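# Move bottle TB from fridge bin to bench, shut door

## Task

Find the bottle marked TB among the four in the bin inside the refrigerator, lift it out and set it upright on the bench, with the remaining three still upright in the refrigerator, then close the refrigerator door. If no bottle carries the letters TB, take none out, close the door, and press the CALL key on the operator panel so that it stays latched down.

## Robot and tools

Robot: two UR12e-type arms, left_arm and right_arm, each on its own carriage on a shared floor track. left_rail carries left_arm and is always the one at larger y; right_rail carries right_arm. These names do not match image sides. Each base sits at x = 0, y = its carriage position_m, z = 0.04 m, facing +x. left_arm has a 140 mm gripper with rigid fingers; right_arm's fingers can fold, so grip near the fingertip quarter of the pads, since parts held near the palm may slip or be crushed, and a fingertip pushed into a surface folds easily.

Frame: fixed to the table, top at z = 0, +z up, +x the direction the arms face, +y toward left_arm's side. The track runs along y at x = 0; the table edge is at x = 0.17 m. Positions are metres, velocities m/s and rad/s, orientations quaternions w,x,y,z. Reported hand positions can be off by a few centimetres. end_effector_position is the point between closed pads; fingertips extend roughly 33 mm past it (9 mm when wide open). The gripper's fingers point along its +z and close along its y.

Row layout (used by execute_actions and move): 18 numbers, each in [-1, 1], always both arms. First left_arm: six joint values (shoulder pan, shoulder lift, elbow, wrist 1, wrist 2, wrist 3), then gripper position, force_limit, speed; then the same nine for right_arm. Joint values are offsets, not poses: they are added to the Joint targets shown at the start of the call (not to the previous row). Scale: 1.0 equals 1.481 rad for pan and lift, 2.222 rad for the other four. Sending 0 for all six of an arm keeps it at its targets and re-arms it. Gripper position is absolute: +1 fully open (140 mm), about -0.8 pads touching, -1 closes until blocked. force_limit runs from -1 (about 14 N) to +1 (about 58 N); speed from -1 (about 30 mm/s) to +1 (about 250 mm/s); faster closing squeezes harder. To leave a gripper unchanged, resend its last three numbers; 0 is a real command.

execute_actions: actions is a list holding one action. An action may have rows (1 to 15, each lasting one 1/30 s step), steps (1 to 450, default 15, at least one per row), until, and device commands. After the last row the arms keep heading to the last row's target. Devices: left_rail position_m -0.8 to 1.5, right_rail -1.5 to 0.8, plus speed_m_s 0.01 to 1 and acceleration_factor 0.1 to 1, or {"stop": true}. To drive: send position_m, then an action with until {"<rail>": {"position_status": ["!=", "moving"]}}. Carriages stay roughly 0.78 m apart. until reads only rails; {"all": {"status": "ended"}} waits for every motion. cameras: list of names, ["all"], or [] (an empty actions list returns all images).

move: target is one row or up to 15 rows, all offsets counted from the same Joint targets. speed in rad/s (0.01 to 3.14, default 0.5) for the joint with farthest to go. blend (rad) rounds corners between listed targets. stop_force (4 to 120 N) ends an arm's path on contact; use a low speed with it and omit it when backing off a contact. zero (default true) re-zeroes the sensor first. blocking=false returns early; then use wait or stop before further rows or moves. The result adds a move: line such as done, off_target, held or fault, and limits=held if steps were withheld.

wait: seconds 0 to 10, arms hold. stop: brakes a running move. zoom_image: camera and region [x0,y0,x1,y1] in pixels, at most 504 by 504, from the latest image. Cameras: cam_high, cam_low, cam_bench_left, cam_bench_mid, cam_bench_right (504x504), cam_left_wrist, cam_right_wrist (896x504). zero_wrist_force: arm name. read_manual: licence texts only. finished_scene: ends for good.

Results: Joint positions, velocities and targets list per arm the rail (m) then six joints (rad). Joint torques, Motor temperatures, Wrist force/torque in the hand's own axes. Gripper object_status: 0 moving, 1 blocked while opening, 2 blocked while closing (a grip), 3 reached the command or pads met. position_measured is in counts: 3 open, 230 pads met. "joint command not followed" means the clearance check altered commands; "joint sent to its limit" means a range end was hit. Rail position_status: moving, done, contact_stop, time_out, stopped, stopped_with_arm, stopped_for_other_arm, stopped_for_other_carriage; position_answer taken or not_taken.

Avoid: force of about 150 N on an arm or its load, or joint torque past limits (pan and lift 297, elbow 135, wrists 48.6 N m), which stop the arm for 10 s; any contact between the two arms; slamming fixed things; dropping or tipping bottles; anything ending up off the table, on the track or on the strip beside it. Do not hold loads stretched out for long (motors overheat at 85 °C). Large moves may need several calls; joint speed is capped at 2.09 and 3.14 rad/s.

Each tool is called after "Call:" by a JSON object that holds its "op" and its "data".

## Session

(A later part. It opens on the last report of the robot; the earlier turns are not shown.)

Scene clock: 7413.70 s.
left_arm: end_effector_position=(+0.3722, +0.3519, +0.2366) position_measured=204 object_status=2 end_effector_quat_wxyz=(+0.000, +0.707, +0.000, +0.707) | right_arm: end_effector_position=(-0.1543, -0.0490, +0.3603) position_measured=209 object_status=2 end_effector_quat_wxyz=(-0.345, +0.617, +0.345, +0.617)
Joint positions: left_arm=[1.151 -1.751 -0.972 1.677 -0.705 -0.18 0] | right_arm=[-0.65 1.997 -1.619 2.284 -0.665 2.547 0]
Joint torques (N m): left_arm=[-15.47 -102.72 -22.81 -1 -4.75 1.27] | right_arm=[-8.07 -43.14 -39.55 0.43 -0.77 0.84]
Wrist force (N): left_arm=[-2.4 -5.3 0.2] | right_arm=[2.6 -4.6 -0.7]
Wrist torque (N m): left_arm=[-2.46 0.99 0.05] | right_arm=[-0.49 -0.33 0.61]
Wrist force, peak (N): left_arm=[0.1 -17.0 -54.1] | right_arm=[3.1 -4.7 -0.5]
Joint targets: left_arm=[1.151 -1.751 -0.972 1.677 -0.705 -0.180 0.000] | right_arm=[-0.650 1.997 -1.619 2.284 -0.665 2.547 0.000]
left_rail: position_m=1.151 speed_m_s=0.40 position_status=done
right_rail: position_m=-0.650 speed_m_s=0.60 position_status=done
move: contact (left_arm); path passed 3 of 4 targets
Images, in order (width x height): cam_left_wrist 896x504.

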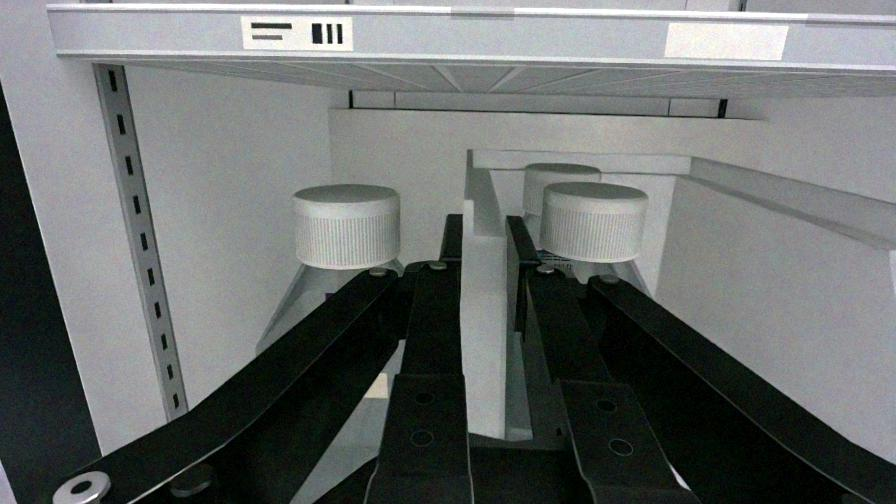

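Call:
{"op": "execute_actions", "data": {"actions": [{"rows": [[0,0,0,0,0,0,-0.42,0,-1,0,0,0,0,0,0,-0.98,-0.3,-1]], "steps": 35}], "cameras": ["cam_left_wrist"]}}

Scene clock: 7424.80 s.
left_arm: end_effector_position=(+0.3722, +0.3519, +0.2366) position_measured=182 object_status=3 end_effector_quat_wxyz=(+0.000, +0.707, +0.000, +0.707) | right_arm: end_effector_position=(-0.1543, -0.0490, +0.3603) position_measured=209 object_status=2 end_effector_quat_wxyz=(-0.345, +0.617, +0.345, +0.617)
Joint positions: left_arm=[1.151 -1.751 -0.972 1.677 -0.705 -0.18 0] | right_arm=[-0.65 1.997 -1.619 2.284 -0.665 2.547 0]
Joint torques (N m): left_arm=[-11.94 -103.09 -32.98 0.4 0.88 1.42] | right_arm=[-7.42 -22.39 -39.67 0.5 0.34 0.72]
Wrist force (N): left_arm=[-3.0 -6.9 0.1] | right_arm=[2.5 -4.6 -0.5]
Wrist torque (N m): left_arm=[-1.92 0.94 0.33] | right_arm=[-0.51 -0.37 0.61]
Wrist force, peak (N): left_arm=[-3.4 -7.5 0.2] | right_arm=[2.8 -5.0 -0.8]
Joint targets: left_arm=[1.151 -1.751 -0.972 1.677 -0.705 -0.180 0.000] | right_arm=[-0.650 1.997 -1.619 2.284 -0.665 2.547 0.000]
left_rail: position_m=1.151 speed_m_s=0.40 position_status=done
right_rail: position_m=-0.650 speed_m_s=0.60 position_status=done
Images, in order (width x height): cam_left_wrist 896x504.

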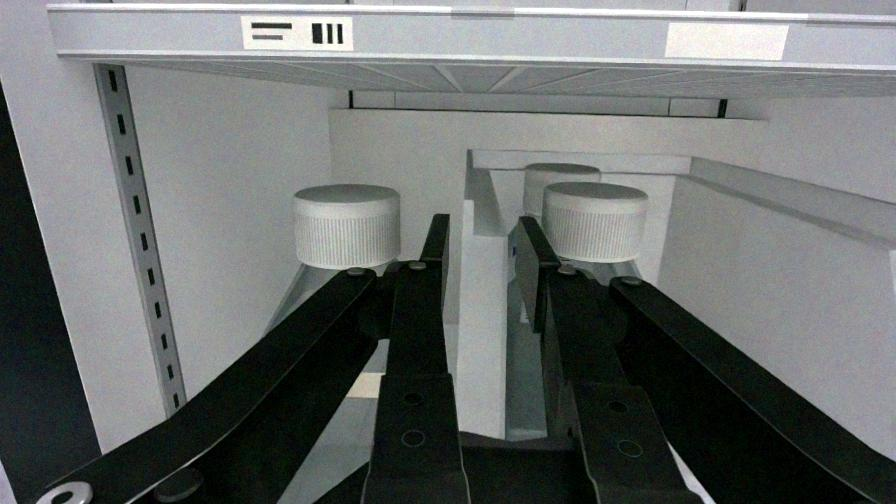

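Call:
{"op": "move", "data": {"target": [[-0.031544,-0.000573,0.000687,-0.000305,-0.021026,0,-0.42,0,-1,0,0,0,0,0,0,-0.98,-0.3,-1],[-0.067557,0.000687,-0.000819,0.000361,-0.045029,0,-0.42,0,-1,0,0,0,0,0,0,-0.98,-0.3,-1],[-0.102089,0.003839,-0.004591,0.002033,-0.068046,0,-0.42,0,-1,0,0,0,0,0,0,-0.98,-0.3,-1],[-0.157795,0.013291,-0.015930,0.007072,-0.105174,0,-0.42,0,-1,0,0,0,0,0,0,-0.98,-0.3,-1]], "speed": [0.07,0.08,0.12,0.15], "blend": [0.01,0.015,0.02,0], "cameras": ["cam_left_wrist", "cam_high", "cam_bench_left"]}}

Scene clock: 7448.77 s.
left_arm: end_effector_position=(+0.1802, +0.3519, +0.2366) position_measured=182 object_status=3 end_effector_quat_wxyz=(+0.000, +0.707, +0.000, +0.707) | right_arm: end_effector_position=(-0.1543, -0.0490, +0.3603) position_measured=209 object_status=2 end_effector_quat_wxyz=(-0.345, +0.617, +0.345, +0.617)
Joint positions: left_arm=[1.151 -1.984 -0.953 1.642 -0.689 -0.413 0] | right_arm=[-0.65 1.997 -1.619 2.284 -0.665 2.547 0]
Joint torques (N m): left_arm=[-15.7 -78.5 -45.46 3.46 -4.35 1.07] | right_arm=[-7.79 -19.63 -40.45 0.64 1.16 0.92]
Wrist force (N): left_arm=[-3.4 -6.5 -0.7] | right_arm=[2.3 -4.3 -0.3]
Wrist torque (N m): left_arm=[-1.88 1.02 0.34] | right_arm=[-0.44 -0.31 0.62]
Wrist force, peak (N): left_arm=[-3.3 -7.7 0.0] | right_arm=[2.8 -4.9 -0.9]
Joint targets: left_arm=[1.151 -1.984 -0.952 1.642 -0.689 -0.414 0.000] | right_arm=[-0.650 1.997 -1.619 2.284 -0.665 2.547 0.000]
left_rail: position_m=1.151 speed_m_s=0.40 position_status=done
right_rail: position_m=-0.650 speed_m_s=0.60 position_status=done
move: done
Images, in order (width x height): cam_high 504x504, cam_bench_left 504x504, cam_left_wrist 896x504.

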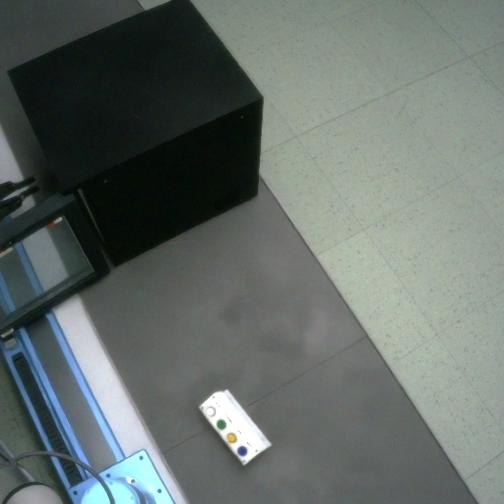

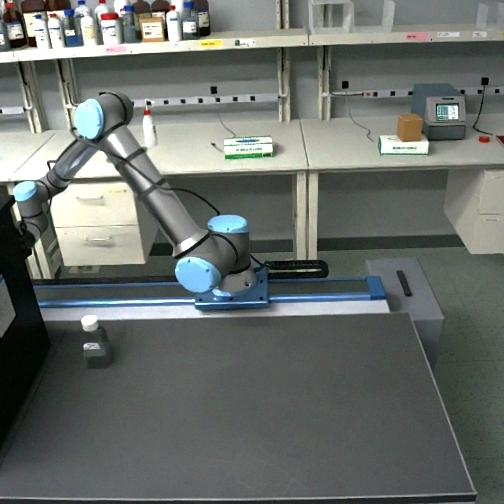

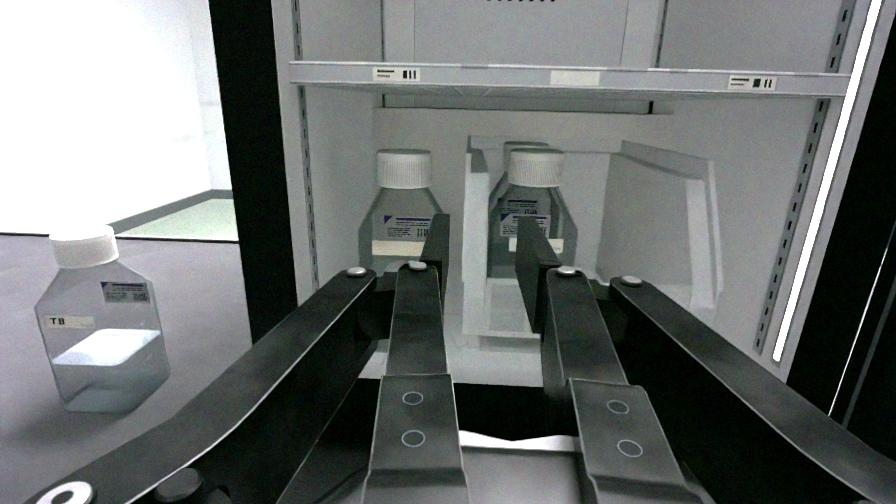

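Call:
{"op": "zoom_image", "data": {"camera": "cam_left_wrist", "region": [340, 120, 740, 400]}}

Scaled by 1.260.

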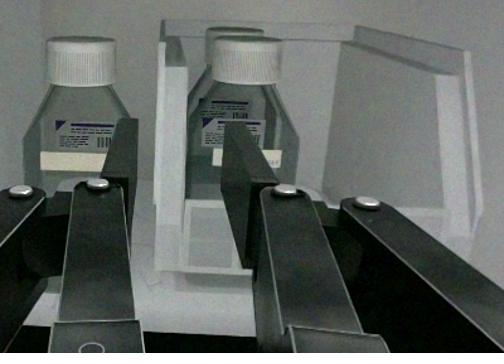

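Call:
{"op": "execute_actions", "data": {"actions": [{"left_rail": {"position_m": 1.5, "speed_m_s": 0.5, "acceleration_factor": 0.4}, "steps": 120, "until": {"left_rail": {"position_status": ["!=", "moving"]}}}]}}

Call:
{"op": "move", "data": {"target": [-0.077745,-0.240382,0.139243,0.020972,-0.051818,0,-0.42,0,-1,0,0,0,0,0,0,-0.98,-0.3,-1], "speed": 0.4, "cameras": ["cam_high", "cam_bench_mid", "cam_low", "cam_right_wrist"]}}

Scene clock: 7502.33 s.
left_arm: end_effector_position=(+0.1800, +0.7009, +0.2366) position_measured=182 object_status=3 end_effector_quat_wxyz=(+0.000, +0.707, +0.000, +0.707) | right_arm: end_effector_position=(-0.1543, -0.0490, +0.3603) position_measured=209 object_status=2 end_effector_quat_wxyz=(-0.345, +0.617, +0.345, +0.617)
Joint positions: left_arm=[1.5 -1.984 -0.952 1.642 -0.689 -0.414 0] | right_arm=[-0.65 1.997 -1.619 2.284 -0.665 2.547 0]
Joint torques (N m): left_arm=[-10.4 -95.94 -25.6 1 -2.07 2.02] | right_arm=[-8.26 -19.39 -41.11 0.5 2.05 0.89]
Wrist force (N): left_arm=[-3.4 -6.8 -0.3] | right_arm=[2.4 -4.3 -0.5]
Wrist torque (N m): left_arm=[-1.96 1.02 0.34] | right_arm=[-0.45 -0.35 0.61]
Wrist force, peak (N): left_arm=[-3.8 -8.1 -0.1] | right_arm=[2.6 -5.0 -0.8]
Joint targets: left_arm=[1.500 -1.984 -0.952 1.642 -0.689 -0.414 0.000] | right_arm=[-0.650 1.997 -1.619 2.284 -0.665 2.547 0.000]
Tool commands: left_gripper/position=-0.42 left_gripper/force_limit=+0.0 left_gripper/speed=-1.0 right_gripper/position=-0.98 right_gripper/force_limit=-0.3 right_gripper/speed=-1.0
left_rail: position_m=1.500 speed_m_s=0.50 position_status=done
right_rail: position_m=-0.650 speed_m_s=0.60 position_status=done

Scene clock: 7503.90 s.
left_arm: end_effector_position=(+0.1799, +0.8798, +0.3500) position_measured=182 object_status=3 end_effector_quat_wxyz=(+0.000, +0.707, +0.000, +0.707) | right_arm: end_effector_position=(-0.1543, -0.0490, +0.3603) position_measured=209 object_status=2 end_effector_quat_wxyz=(-0.345, +0.617, +0.345, +0.617)
Joint positions: left_arm=[1.5 -2.1 -1.308 1.951 -0.642 -0.529 0] | right_arm=[-0.65 1.997 -1.619 2.284 -0.665 2.547 0]
Joint torques (N m): left_arm=[-17.38 -80.74 -25.29 3.51 -4.51 1.62] | right_arm=[-7.95 -19.38 -40.94 0.36 2.34 1.03]
Wrist force (N): left_arm=[-3.5 -7.1 -0.2] | right_arm=[2.3 -4.2 -0.6]
Wrist torque (N m): left_arm=[-1.99 1.08 0.28] | right_arm=[-0.43 -0.33 0.61]
Wrist force, peak (N): left_arm=[-2.7 -8.5 -0.7] | right_arm=[2.6 -4.7 -0.7]
Joint targets: left_arm=[1.500 -2.100 -1.309 1.951 -0.642 -0.529 0.000] | right_arm=[-0.650 1.997 -1.619 2.284 -0.665 2.547 0.000]
left_rail: position_m=1.500 speed_m_s=0.50 position_status=done
right_rail: position_m=-0.650 speed_m_s=0.60 position_status=done
move: done
Images, in order (width x height): cam_high 504x504, cam_low 504x504, cam_bench_mid 504x504, cam_right_wrist 896x504.

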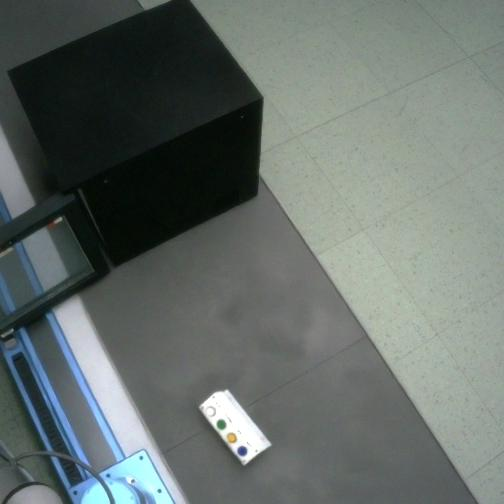

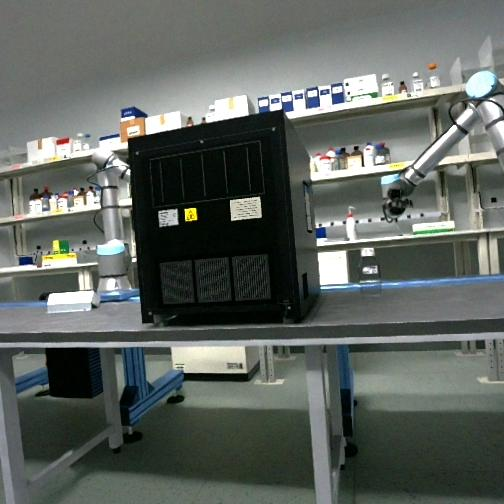

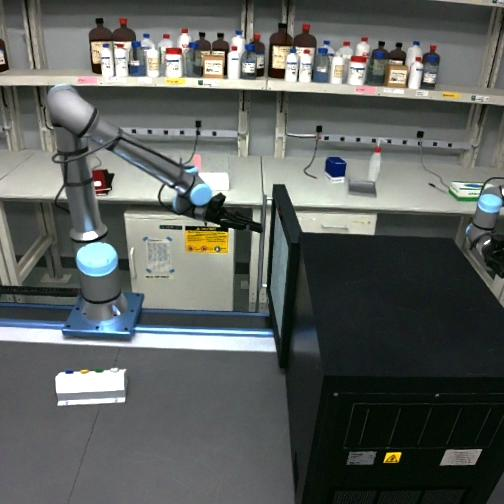

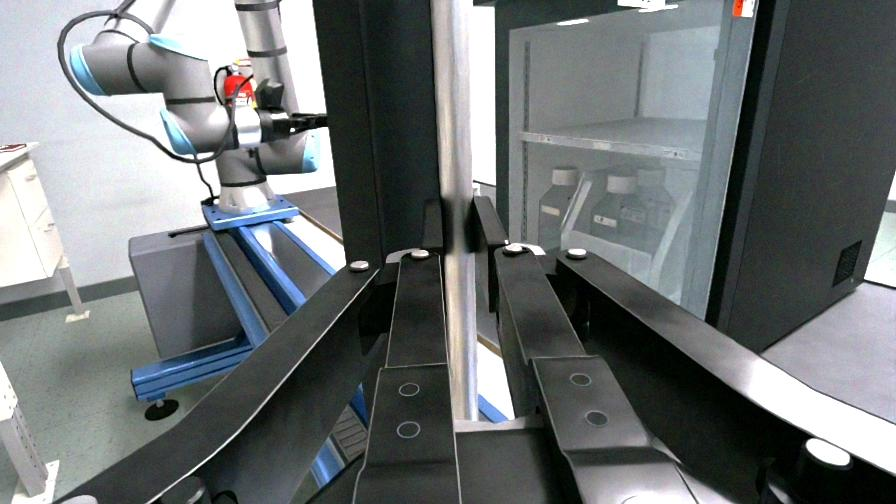

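Call:
{"op": "move", "data": {"target": [[0,0,0,0,0,0,-0.42,0,-1,-0.004820,0.052348,-0.034372,-0.000518,0.012497,0,-0.98,-0.3,-1],[0,0,0,0,0,0,-0.42,0,-1,-0.013529,0.100065,-0.068910,0.002215,0.022402,0,-0.98,-0.3,-1],[0,0,0,0,0,0,-0.42,0,-1,-0.025090,0.144175,-0.103494,0.007399,0.030406,0,-0.98,-0.3,-1],[0,0,0,0,0,0,-0.42,0,-1,-0.037087,0.188522,-0.140789,0.015136,0.042047,0,-0.98,-0.3,-1],[0,0,0,0,0,0,-0.42,0,-1,-0.051064,0.230369,-0.178138,0.024593,0.052368,0,-0.98,-0.3,-1]], "speed": 0.16, "blend": [0.02,0.02,0.02,0.02,0], "stop_force": 25, "cameras": ["cam_right_wrist", "cam_high"]}}

Scene clock: 7620.93 s.
left_arm: end_effector_position=(+0.1800, +0.8799, +0.3501) position_measured=182 object_status=3 end_effector_quat_wxyz=(+0.000, +0.707, +0.000, +0.707) | right_arm: end_effector_position=(-0.1551, +0.1473, +0.3599) position_measured=209 object_status=2 end_effector_quat_wxyz=(-0.285, +0.647, +0.285, +0.647)
Joint positions: left_arm=[1.5 -2.1 -1.309 1.951 -0.642 -0.529 0] | right_arm=[-0.65 1.922 -1.278 1.888 -0.611 2.664 0]
Joint torques (N m): left_arm=[-14.88 -77.57 -23.87 3.34 -4.23 1.07] | right_arm=[-16.34 -39.93 -43.41 4.72 2.02 1.05]
Wrist force (N): left_arm=[-3.9 -7.1 -0.6] | right_arm=[15.2 2.2 3.7]
Wrist torque (N m): left_arm=[-1.99 1.17 0.29] | right_arm=[-0.69 0.12 0.57]
Wrist force, peak (N): left_arm=[-4.2 -7.1 -0.5] | right_arm=[15.2 2.2 3.5]
Joint targets: left_arm=[1.500 -2.100 -1.309 1.951 -0.642 -0.529 0.000] | right_arm=[-0.650 1.922 -1.278 1.888 -0.611 2.664 0.000]
left_rail: position_m=1.500 speed_m_s=0.50 position_status=done
right_rail: position_m=-0.650 speed_m_s=0.60 position_status=done
move: done
Images, in order (width x height): cam_high 504x504, cam_right_wrist 896x504.

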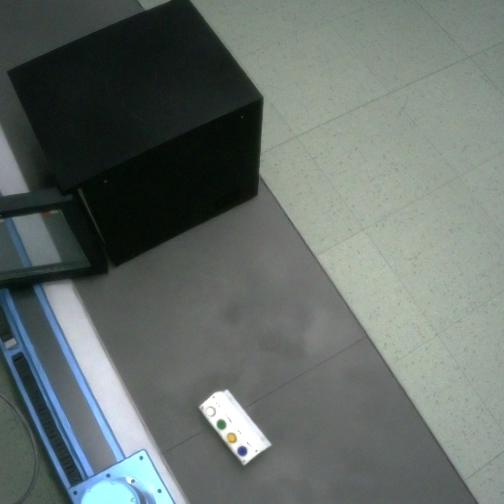

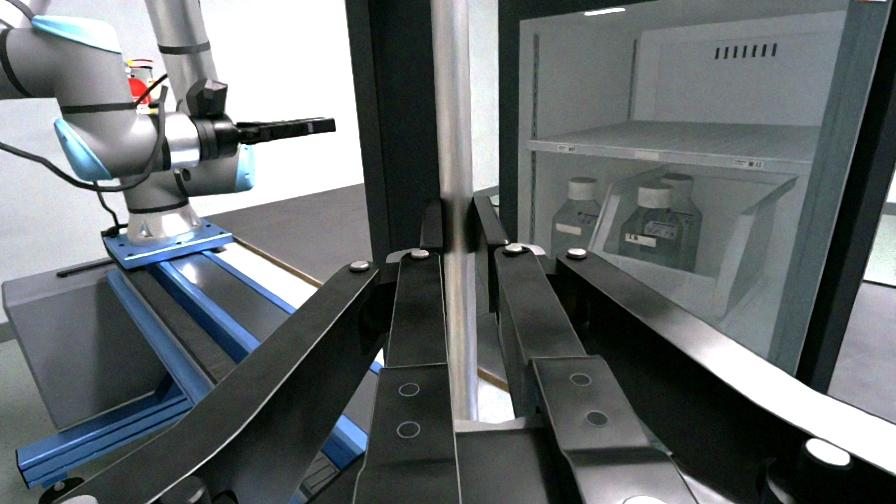

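Call:
{"op": "move", "data": {"target": [[0,0,0,0,0,0,-0.42,0,-1,-0.019197,0.032196,-0.030123,0.008664,-0.002977,0,-0.98,-0.3,-1],[0,0,0,0,0,0,-0.42,0,-1,-0.039161,0.062778,-0.059751,0.017909,-0.006464,0,-0.98,-0.3,-1],[0,0,0,0,0,0,-0.42,0,-1,-0.063438,0.084415,-0.081289,0.025033,-0.022645,0,-0.98,-0.3,-1],[0,0,0,0,0,0,-0.42,0,-1,-0.088268,0.104684,-0.101884,0.032110,-0.039195,0,-0.98,-0.3,-1],[0,0,0,0,0,0,-0.42,0,-1,-0.113629,0.123587,-0.121450,0.039077,-0.056099,0,-0.98,-0.3,-1],[0,0,0,0,0,0,-0.42,0,-1,-0.139473,0.141099,-0.139870,0.045817,-0.073324,0,-0.98,-0.3,-1]], "speed": 0.16, "blend": 0.02, "stop_force": 25, "cameras": ["cam_high", "cam_bench_mid", "cam_right_wrist"]}}

Scene clock: 7670.90 s.
left_arm: end_effector_position=(+0.1800, +0.8799, +0.3501) position_measured=182 object_status=3 end_effector_quat_wxyz=(+0.000, +0.707, +0.000, +0.707) | right_arm: end_effector_position=(-0.0454, +0.3516, +0.3597) position_measured=231 object_status=3 end_effector_quat_wxyz=(-0.270, +0.653, +0.270, +0.653)
Joint positions: left_arm=[1.5 -2.1 -1.309 1.951 -0.642 -0.529 0] | right_arm=[-0.65 1.715 -1.069 1.577 -0.509 2.501 0]
Joint torques (N m): left_arm=[-12.74 -77.74 -24.08 2.89 -4.19 1.15] | right_arm=[-17.78 -69.59 -54.52 1.69 -2.92 1.21]
Wrist force (N): left_arm=[-3.7 -7.1 -0.5] | right_arm=[1.9 -1.2 0.0]
Wrist torque (N m): left_arm=[-1.98 1.13 0.29] | right_arm=[-0.45 -0.51 0.52]
Wrist force, peak (N): left_arm=[-3.8 -7.7 -0.3] | right_arm=[15.7 2.1 3.3]
Joint targets: left_arm=[1.500 -2.100 -1.309 1.951 -0.642 -0.529 0.000] | right_arm=[-0.650 1.715 -1.069 1.577 -0.509 2.501 0.000]
left_rail: position_m=1.500 speed_m_s=0.50 position_status=done
right_rail: position_m=-0.650 speed_m_s=0.60 position_status=done
move: done
Images, in order (width x height): cam_high 504x504, cam_bench_mid 504x504, cam_right_wrist 896x504.

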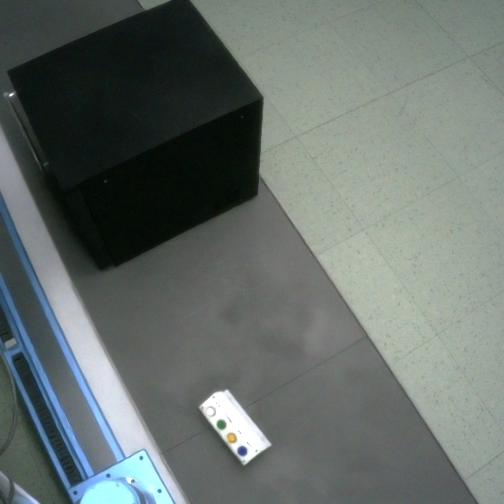

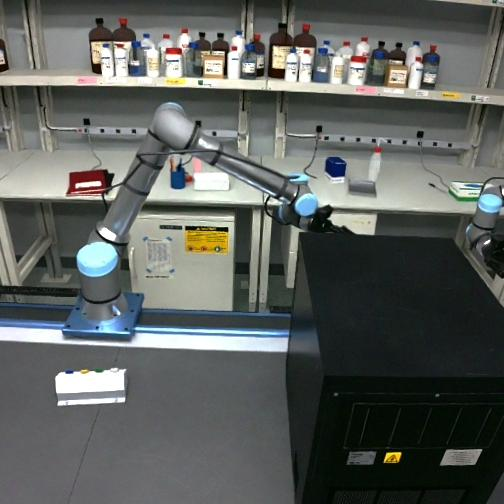

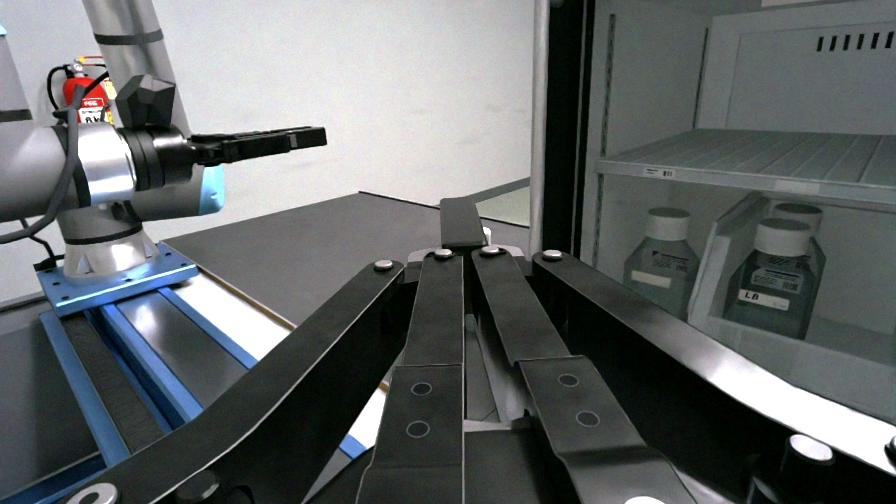

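Call:
{"op": "zoom_image", "data": {"camera": "cam_right_wrist", "region": [430, 0, 896, 400]}}

Call:
{"op": "zoom_image", "data": {"camera": "cam_high", "region": [0, 60, 120, 280]}}

Scaled by 1.082.

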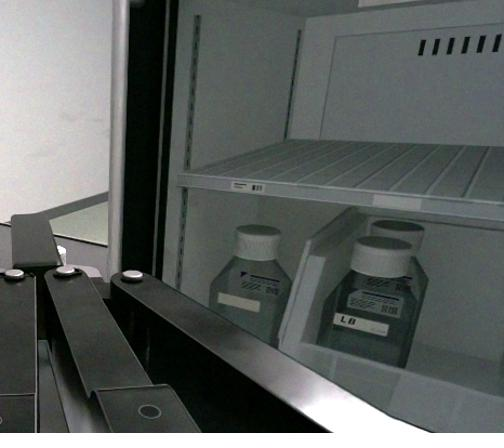

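Scaled by 2.291.

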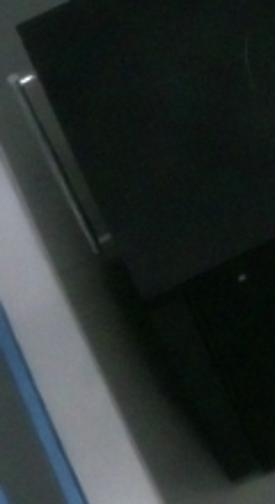

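Call:
{"op": "execute_actions", "data": {"actions": [], "cameras": ["cam_low", "cam_bench_left", "cam_left_wrist", "cam_high", "cam_right_wrist"]}}

Scene clock: 7709.30 s.
left_arm: end_effector_position=(+0.1800, +0.8799, +0.3501) position_measured=182 object_status=3 end_effector_quat_wxyz=(+0.000, +0.707, +0.000, +0.707) | right_arm: end_effector_position=(-0.0454, +0.3516, +0.3597) position_measured=231 object_status=3 end_effector_quat_wxyz=(-0.270, +0.653, +0.270, +0.653)
Joint positions: left_arm=[1.5 -2.1 -1.309 1.951 -0.642 -0.529 0] | right_arm=[-0.65 1.715 -1.069 1.577 -0.509 2.501 0]
Joint velocities: within noise
Joint torques (N m): left_arm=[-15.65 -76.29 -25.2 3.24 -4.32 1.53] | right_arm=[-19.35 -70.44 -53.66 1.68 -2.83 1.18]
Motor temperatures (°C): left_arm=[27 28 26 36 33 32] | right_arm=[28 27 28 34 31 32]
Wrist force (N): left_arm=[-3.7 -6.4 -0.2] | right_arm=[1.6 -1.4 -0.1]
Wrist torque (N m): left_arm=[-1.84 1.13 0.28] | right_arm=[-0.50 -0.45 0.52]
Wrist force, peak (N): left_arm=[-3.7 -7.5 -0.3] | right_arm=[2.4 -2.0 -0.2]
Joint targets: left_arm=[1.500 -2.100 -1.309 1.951 -0.642 -0.529 0.000] | right_arm=[-0.650 1.715 -1.069 1.577 -0.509 2.501 0.000]
Tool commands: left_gripper/position=-0.42 left_gripper/force_limit=+0.0 left_gripper/speed=-1.0 right_gripper/position=-0.98 right_gripper/force_limit=-0.3 right_gripper/speed=-1.0
left_rail: position_m=1.500 speed_m_s=0.50 position_status=done
right_rail: position_m=-0.650 speed_m_s=0.60 position_status=done
Images, in order (width x height): cam_high 504x504, cam_low 504x504, cam_bench_left 504x504, cam_left_wrist 896x504, cam_right_wrist 896x504.

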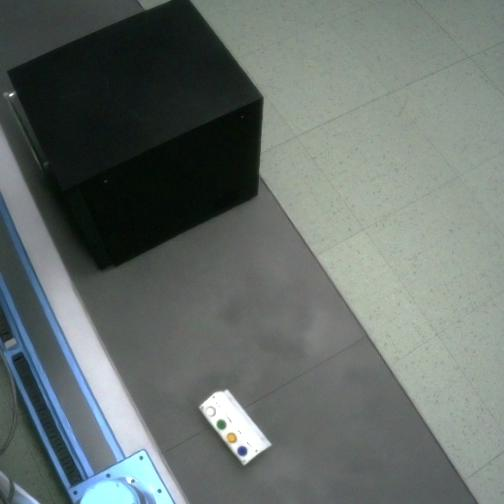

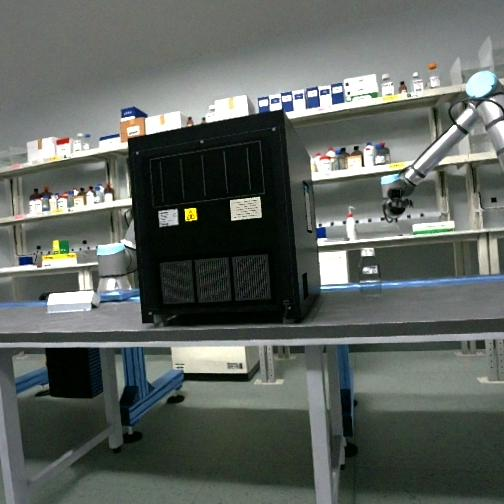

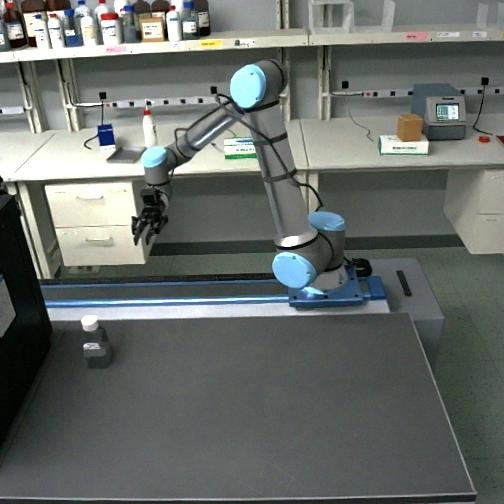

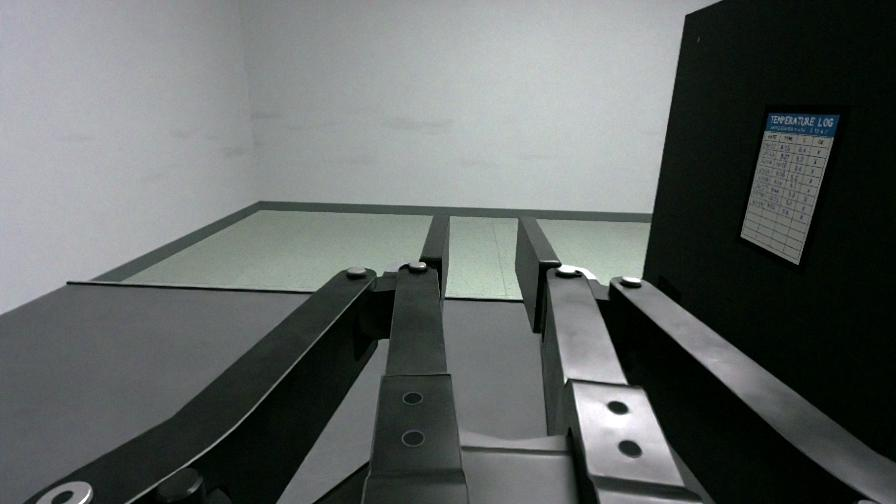

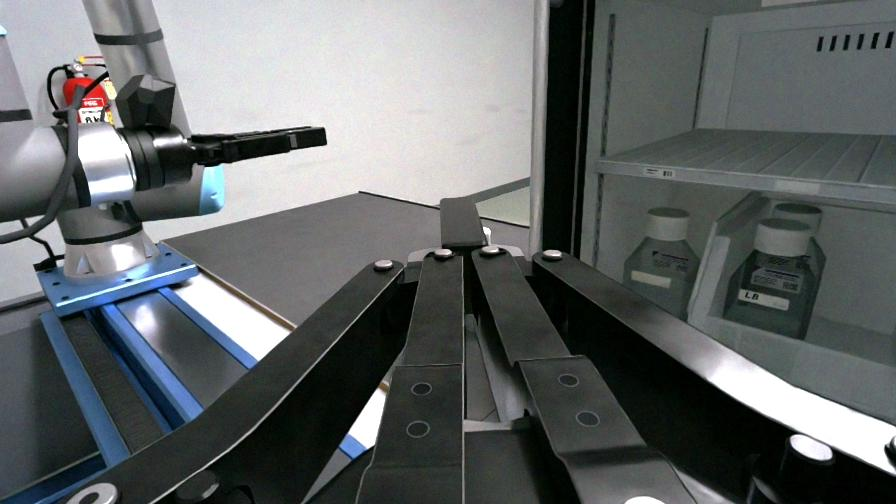

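Call:
{"op": "move", "data": {"target": [0,0,0,0,0,0,-0.42,0,-1,-0.191302,0.039519,-0.042550,0.016665,-0.127780,0,-0.98,-0.3,-1], "speed": 0.25, "stop_force": 15, "cameras": ["cam_right_wrist", "cam_high"]}}

Scene clock: 7837.17 s.
left_arm: end_effector_position=(+0.1800, +0.8799, +0.3501) position_measured=182 object_status=3 end_effector_quat_wxyz=(+0.000, +0.707, +0.000, +0.707) | right_arm: end_effector_position=(+0.1842, +0.4416, +0.3594) position_measured=231 object_status=3 end_effector_quat_wxyz=(-0.270, +0.653, +0.271, +0.653)
Joint positions: left_arm=[1.5 -2.1 -1.309 1.951 -0.642 -0.529 0] | right_arm=[-0.65 1.432 -1.01 1.483 -0.472 2.217 0]
Joint torques (N m): left_arm=[-12.05 -76.71 -24.26 2.48 -3.87 1.07] | right_arm=[-20.7 -76.63 -55.93 1.1 -2.77 1.11]
Wrist force (N): left_arm=[-3.7 -6.3 -0.4] | right_arm=[1.9 -1.5 0.0]
Wrist torque (N m): left_arm=[-1.82 1.12 0.29] | right_arm=[-0.53 -0.50 0.52]
Wrist force, peak (N): left_arm=[-3.8 -7.4 -0.5] | right_arm=[2.0 -2.0 -1.9]
Joint targets: left_arm=[1.500 -2.100 -1.309 1.951 -0.642 -0.529 0.000] | right_arm=[-0.650 1.432 -1.010 1.483 -0.472 2.217 0.000]
left_rail: position_m=1.500 speed_m_s=0.50 position_status=done
right_rail: position_m=-0.650 speed_m_s=0.60 position_status=done
move: done
Images, in order (width x height): cam_high 504x504, cam_right_wrist 896x504.

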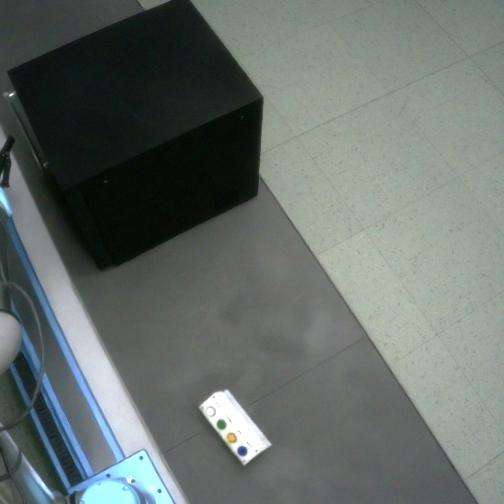

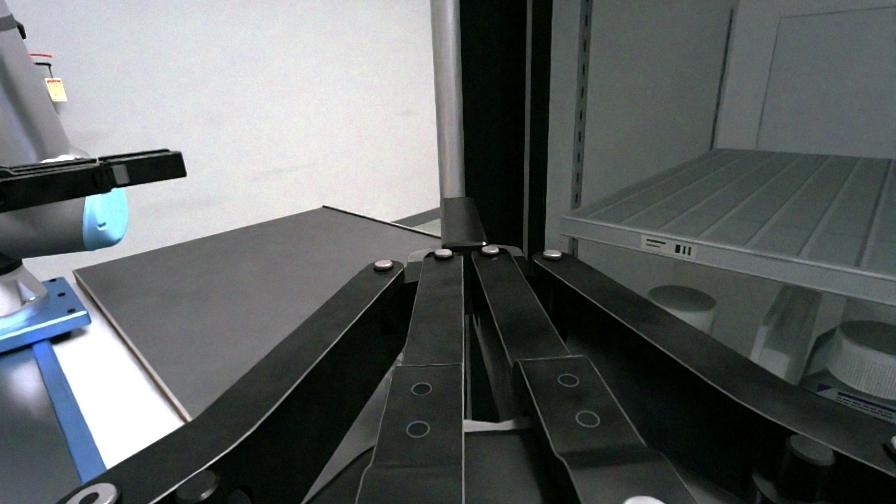

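Call:
{"op": "move", "data": {"target": [0,0,0,0,0,0,-0.42,0,-1,-0.027721,0.041520,-0.046045,0.018372,-0.018477,0,-0.98,-0.3,-1], "speed": 0.035, "stop_force": 7, "cameras": ["cam_right_wrist", "cam_high"]}}

Scene clock: 7856.33 s.
left_arm: end_effector_position=(+0.1800, +0.8799, +0.3501) position_measured=182 object_status=3 end_effector_quat_wxyz=(+0.000, +0.707, +0.000, +0.707) | right_arm: end_effector_position=(+0.2202, +0.4780, +0.3595) position_measured=231 object_status=3 end_effector_quat_wxyz=(-0.270, +0.653, +0.271, +0.653)
Joint positions: left_arm=[1.5 -2.1 -1.309 1.951 -0.642 -0.529 0] | right_arm=[-0.65 1.396 -0.958 1.395 -0.437 2.182 0]
Joint torques (N m): left_arm=[-11.91 -76.62 -25.66 2.58 -3.58 1.21] | right_arm=[19.86 -106.2 -30.5 -6.62 2.84 0.82]
Wrist force (N): left_arm=[-3.6 -6.7 0.0] | right_arm=[2.0 -1.6 -0.6]
Wrist torque (N m): left_arm=[-1.90 1.11 0.28] | right_arm=[-0.54 -0.54 0.53]
Wrist force, peak (N): left_arm=[-4.0 -7.3 -0.2] | right_arm=[6.5 3.4 -32.0]
Joint targets: left_arm=[1.500 -2.100 -1.309 1.951 -0.642 -0.529 0.000] | right_arm=[-0.650 1.397 -0.958 1.395 -0.437 2.182 0.000]
left_rail: position_m=1.500 speed_m_s=0.50 position_status=done
right_rail: position_m=-0.650 speed_m_s=0.60 position_status=done
move: contact (right_arm); right_arm: the elbow is farthest, 0.015 rad from its target
Images, in order (width x height): cam_high 504x504, cam_right_wrist 896x504.

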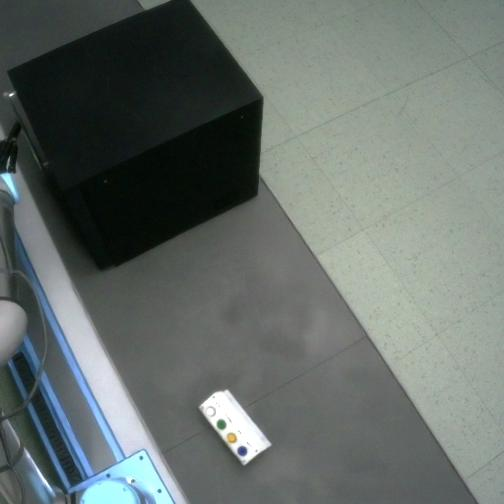

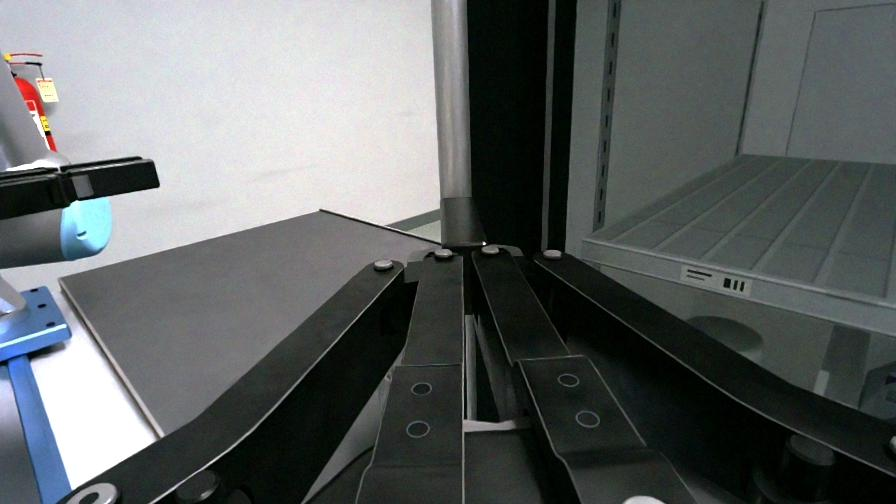

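Call:
{"op": "move", "data": {"target": [0,0,0,0,0,0,-0.42,0,-1,-0.004025,0.006029,-0.006686,0.002667,-0.002683,0,-0.98,-0.3,-1], "speed": 0.01, "stop_force": 10, "cameras": ["cam_right_wrist"]}}

Scene clock: 7879.83 s.
left_arm: end_effector_position=(+0.1800, +0.8799, +0.3501) position_measured=182 object_status=3 end_effector_quat_wxyz=(+0.000, +0.707, +0.000, +0.707) | right_arm: end_effector_position=(+0.2204, +0.4783, +0.3594) position_measured=231 object_status=3 end_effector_quat_wxyz=(-0.270, +0.653, +0.271, +0.653)
Joint positions: left_arm=[1.5 -2.1 -1.309 1.951 -0.642 -0.529 0] | right_arm=[-0.65 1.396 -0.957 1.395 -0.437 2.182 0]
Joint torques (N m): left_arm=[-11.95 -76.76 -24.74 2.9 -3.74 1.35] | right_arm=[10.53 -103.86 -35.49 -8.68 1.63 0.79]
Wrist force (N): left_arm=[-3.6 -7.0 -0.5] | right_arm=[2.6 0.8 -16.4]
Wrist torque (N m): left_arm=[-1.96 1.12 0.29] | right_arm=[-0.62 -0.60 0.53]
Wrist force, peak (N): left_arm=[-4.0 -7.3 -0.5] | right_arm=[4.6 3.9 -22.8]
Joint targets: left_arm=[1.500 -2.100 -1.309 1.951 -0.642 -0.529 0.000] | right_arm=[-0.650 1.396 -0.957 1.395 -0.437 2.182 0.000]
left_rail: position_m=1.500 speed_m_s=0.50 position_status=done
right_rail: position_m=-0.650 speed_m_s=0.60 position_status=done
move: contact (right_arm); right_arm: the elbow is farthest, 0.014 rad from its target
Images, in order (width x height): cam_right_wrist 896x504.

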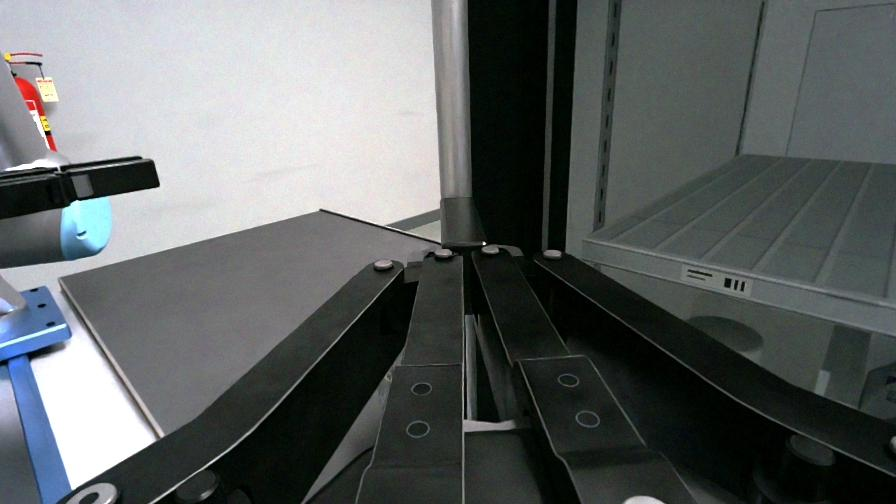

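Call:
{"op": "zoom_image", "data": {"camera": "cam_right_wrist", "region": [400, 0, 700, 270]}}

Scaled by 1.680.

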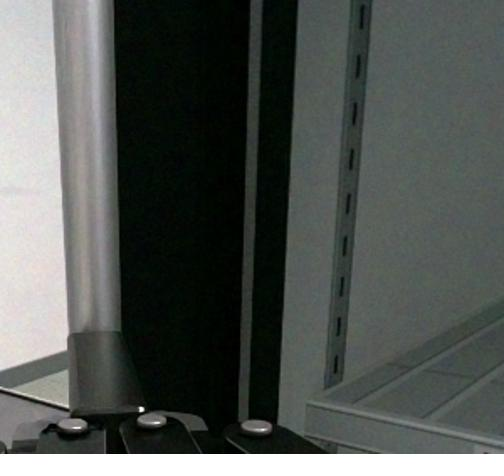

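Call:
{"op": "move", "data": {"target": [[0,0,0,0,0,0,-0.42,0,-1,0.048714,-0.066675,0.073049,-0.028610,0.032468,0,-0.98,-0.3,-1],[0,0,0,0,0.3533,0,-0.42,0,-1,0.048714,-0.066675,0.073049,-0.028610,0.032468,0,-0.98,-0.3,-1]], "speed": [0.25, 0.6], "blend": 0, "cameras": ["cam_left_wrist", "cam_low", "cam_right_wrist", "cam_bench_left"]}}

Scene clock: 7970.57 s.
left_arm: end_effector_position=(+0.0804, +0.6393, +0.3500) position_measured=182 object_status=3 end_effector_quat_wxyz=(+0.270, +0.653, -0.270, +0.653) | right_arm: end_effector_position=(+0.1496, +0.4074, +0.3594) position_measured=231 object_status=3 end_effector_quat_wxyz=(-0.270, +0.653, +0.271, +0.653)
Joint positions: left_arm=[1.5 -2.1 -1.309 1.951 -0.642 0.256 0] | right_arm=[-0.65 1.468 -1.056 1.557 -0.5 2.254 0]
Joint torques (N m): left_arm=[-12.78 -78.56 -27.86 0.04 3.81 1.14] | right_arm=[18.39 -99.26 -29 -6.92 3.07 1]
Wrist force (N): left_arm=[-3.3 -6.6 -0.4] | right_arm=[1.9 -1.3 -0.1]
Wrist torque (N m): left_arm=[-1.93 1.02 0.28] | right_arm=[-0.47 -0.52 0.52]
Wrist force, peak (N): left_arm=[-3.7 -7.8 -0.5] | right_arm=[2.3 1.2 -16.1]
Joint targets: left_arm=[1.500 -2.100 -1.309 1.951 -0.642 0.256 0.000] | right_arm=[-0.650 1.468 -1.056 1.557 -0.500 2.254 0.000]
left_rail: position_m=1.500 speed_m_s=0.50 position_status=done
right_rail: position_m=-0.650 speed_m_s=0.60 position_status=done
move: done
Images, in order (width x height): cam_low 504x504, cam_bench_left 504x504, cam_left_wrist 896x504, cam_right_wrist 896x504.

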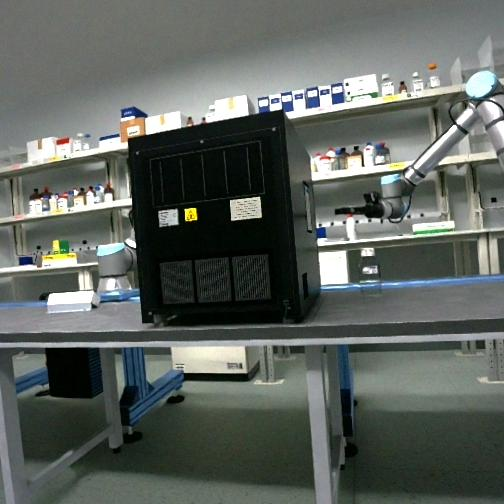

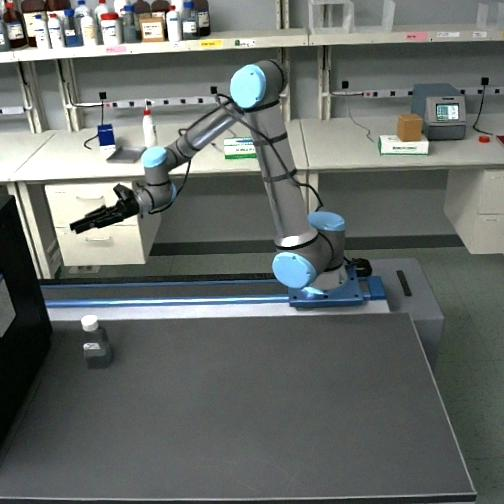

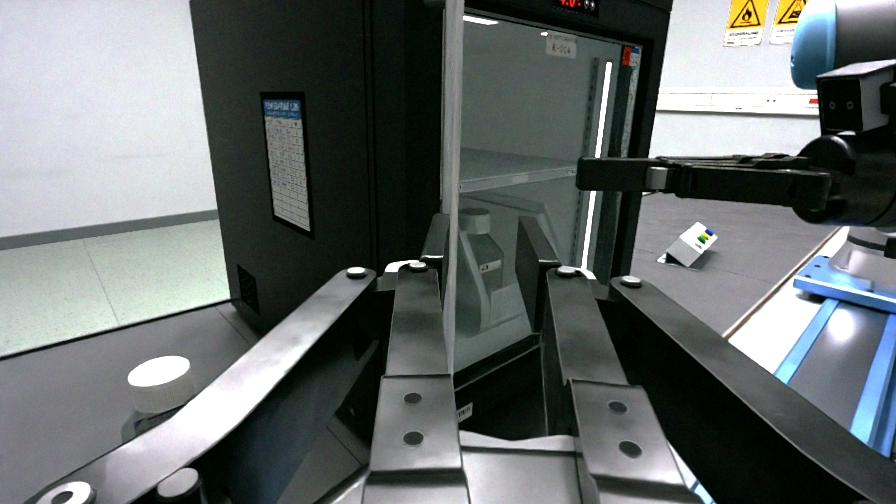

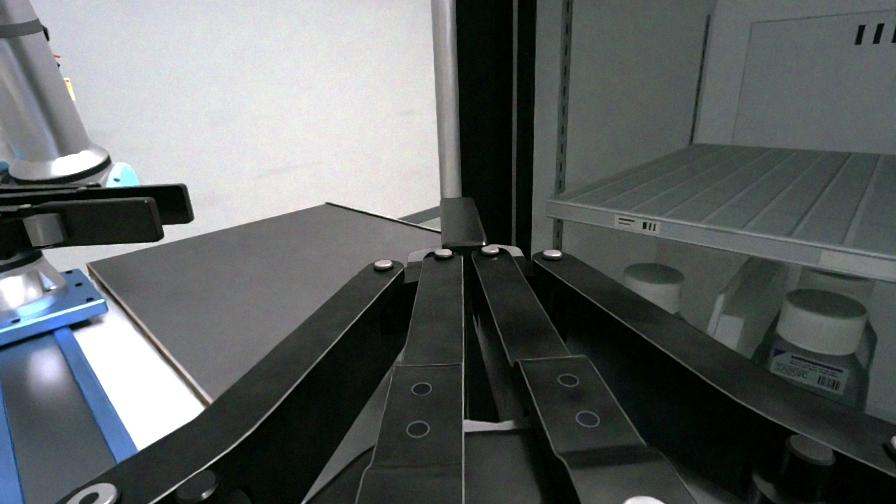

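Call:
{"op": "zoom_image", "data": {"camera": "cam_left_wrist", "region": [320, 0, 560, 270]}}

Call:
{"op": "zoom_image", "data": {"camera": "cam_left_wrist", "region": [430, 0, 700, 300]}}

Scaled by 1.867.

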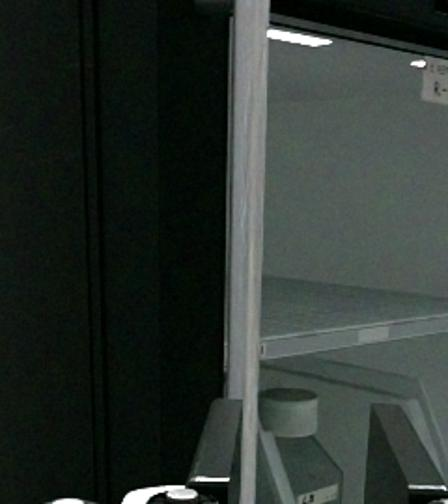

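Scaled by 1.680.

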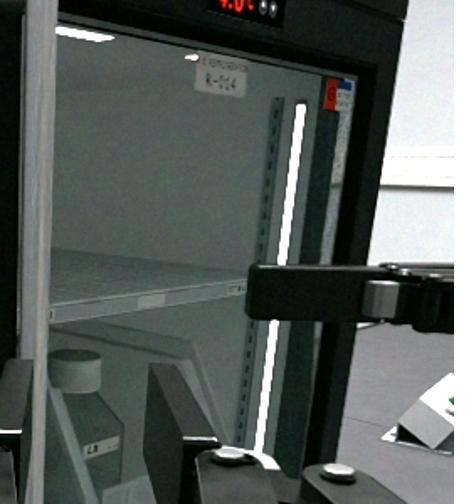

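Call:
{"op": "zoom_image", "data": {"camera": "cam_bench_left", "region": [60, 300, 140, 380]}}

Call:
{"op": "zoom_image", "data": {"camera": "cam_right_wrist", "region": [540, 200, 896, 420]}}

Scaled by 6.300.

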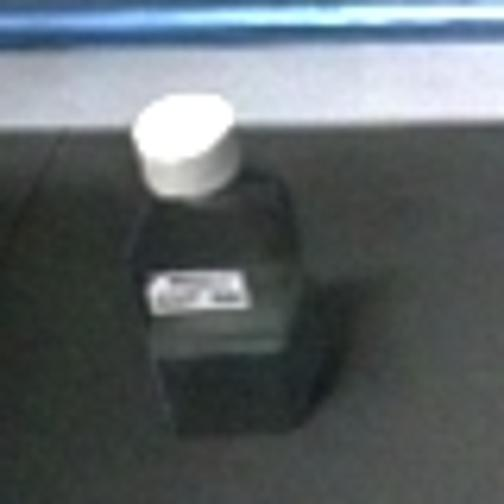

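Scaled by 1.416.

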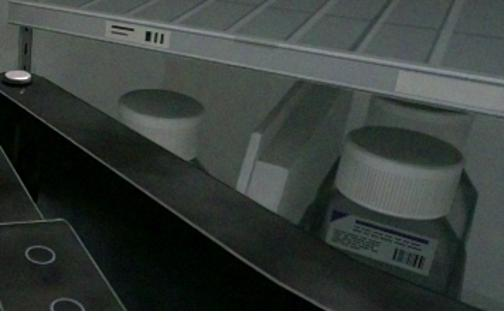

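Call:
{"op": "finished_scene", "data": {}}

The scene is finished: the task was done.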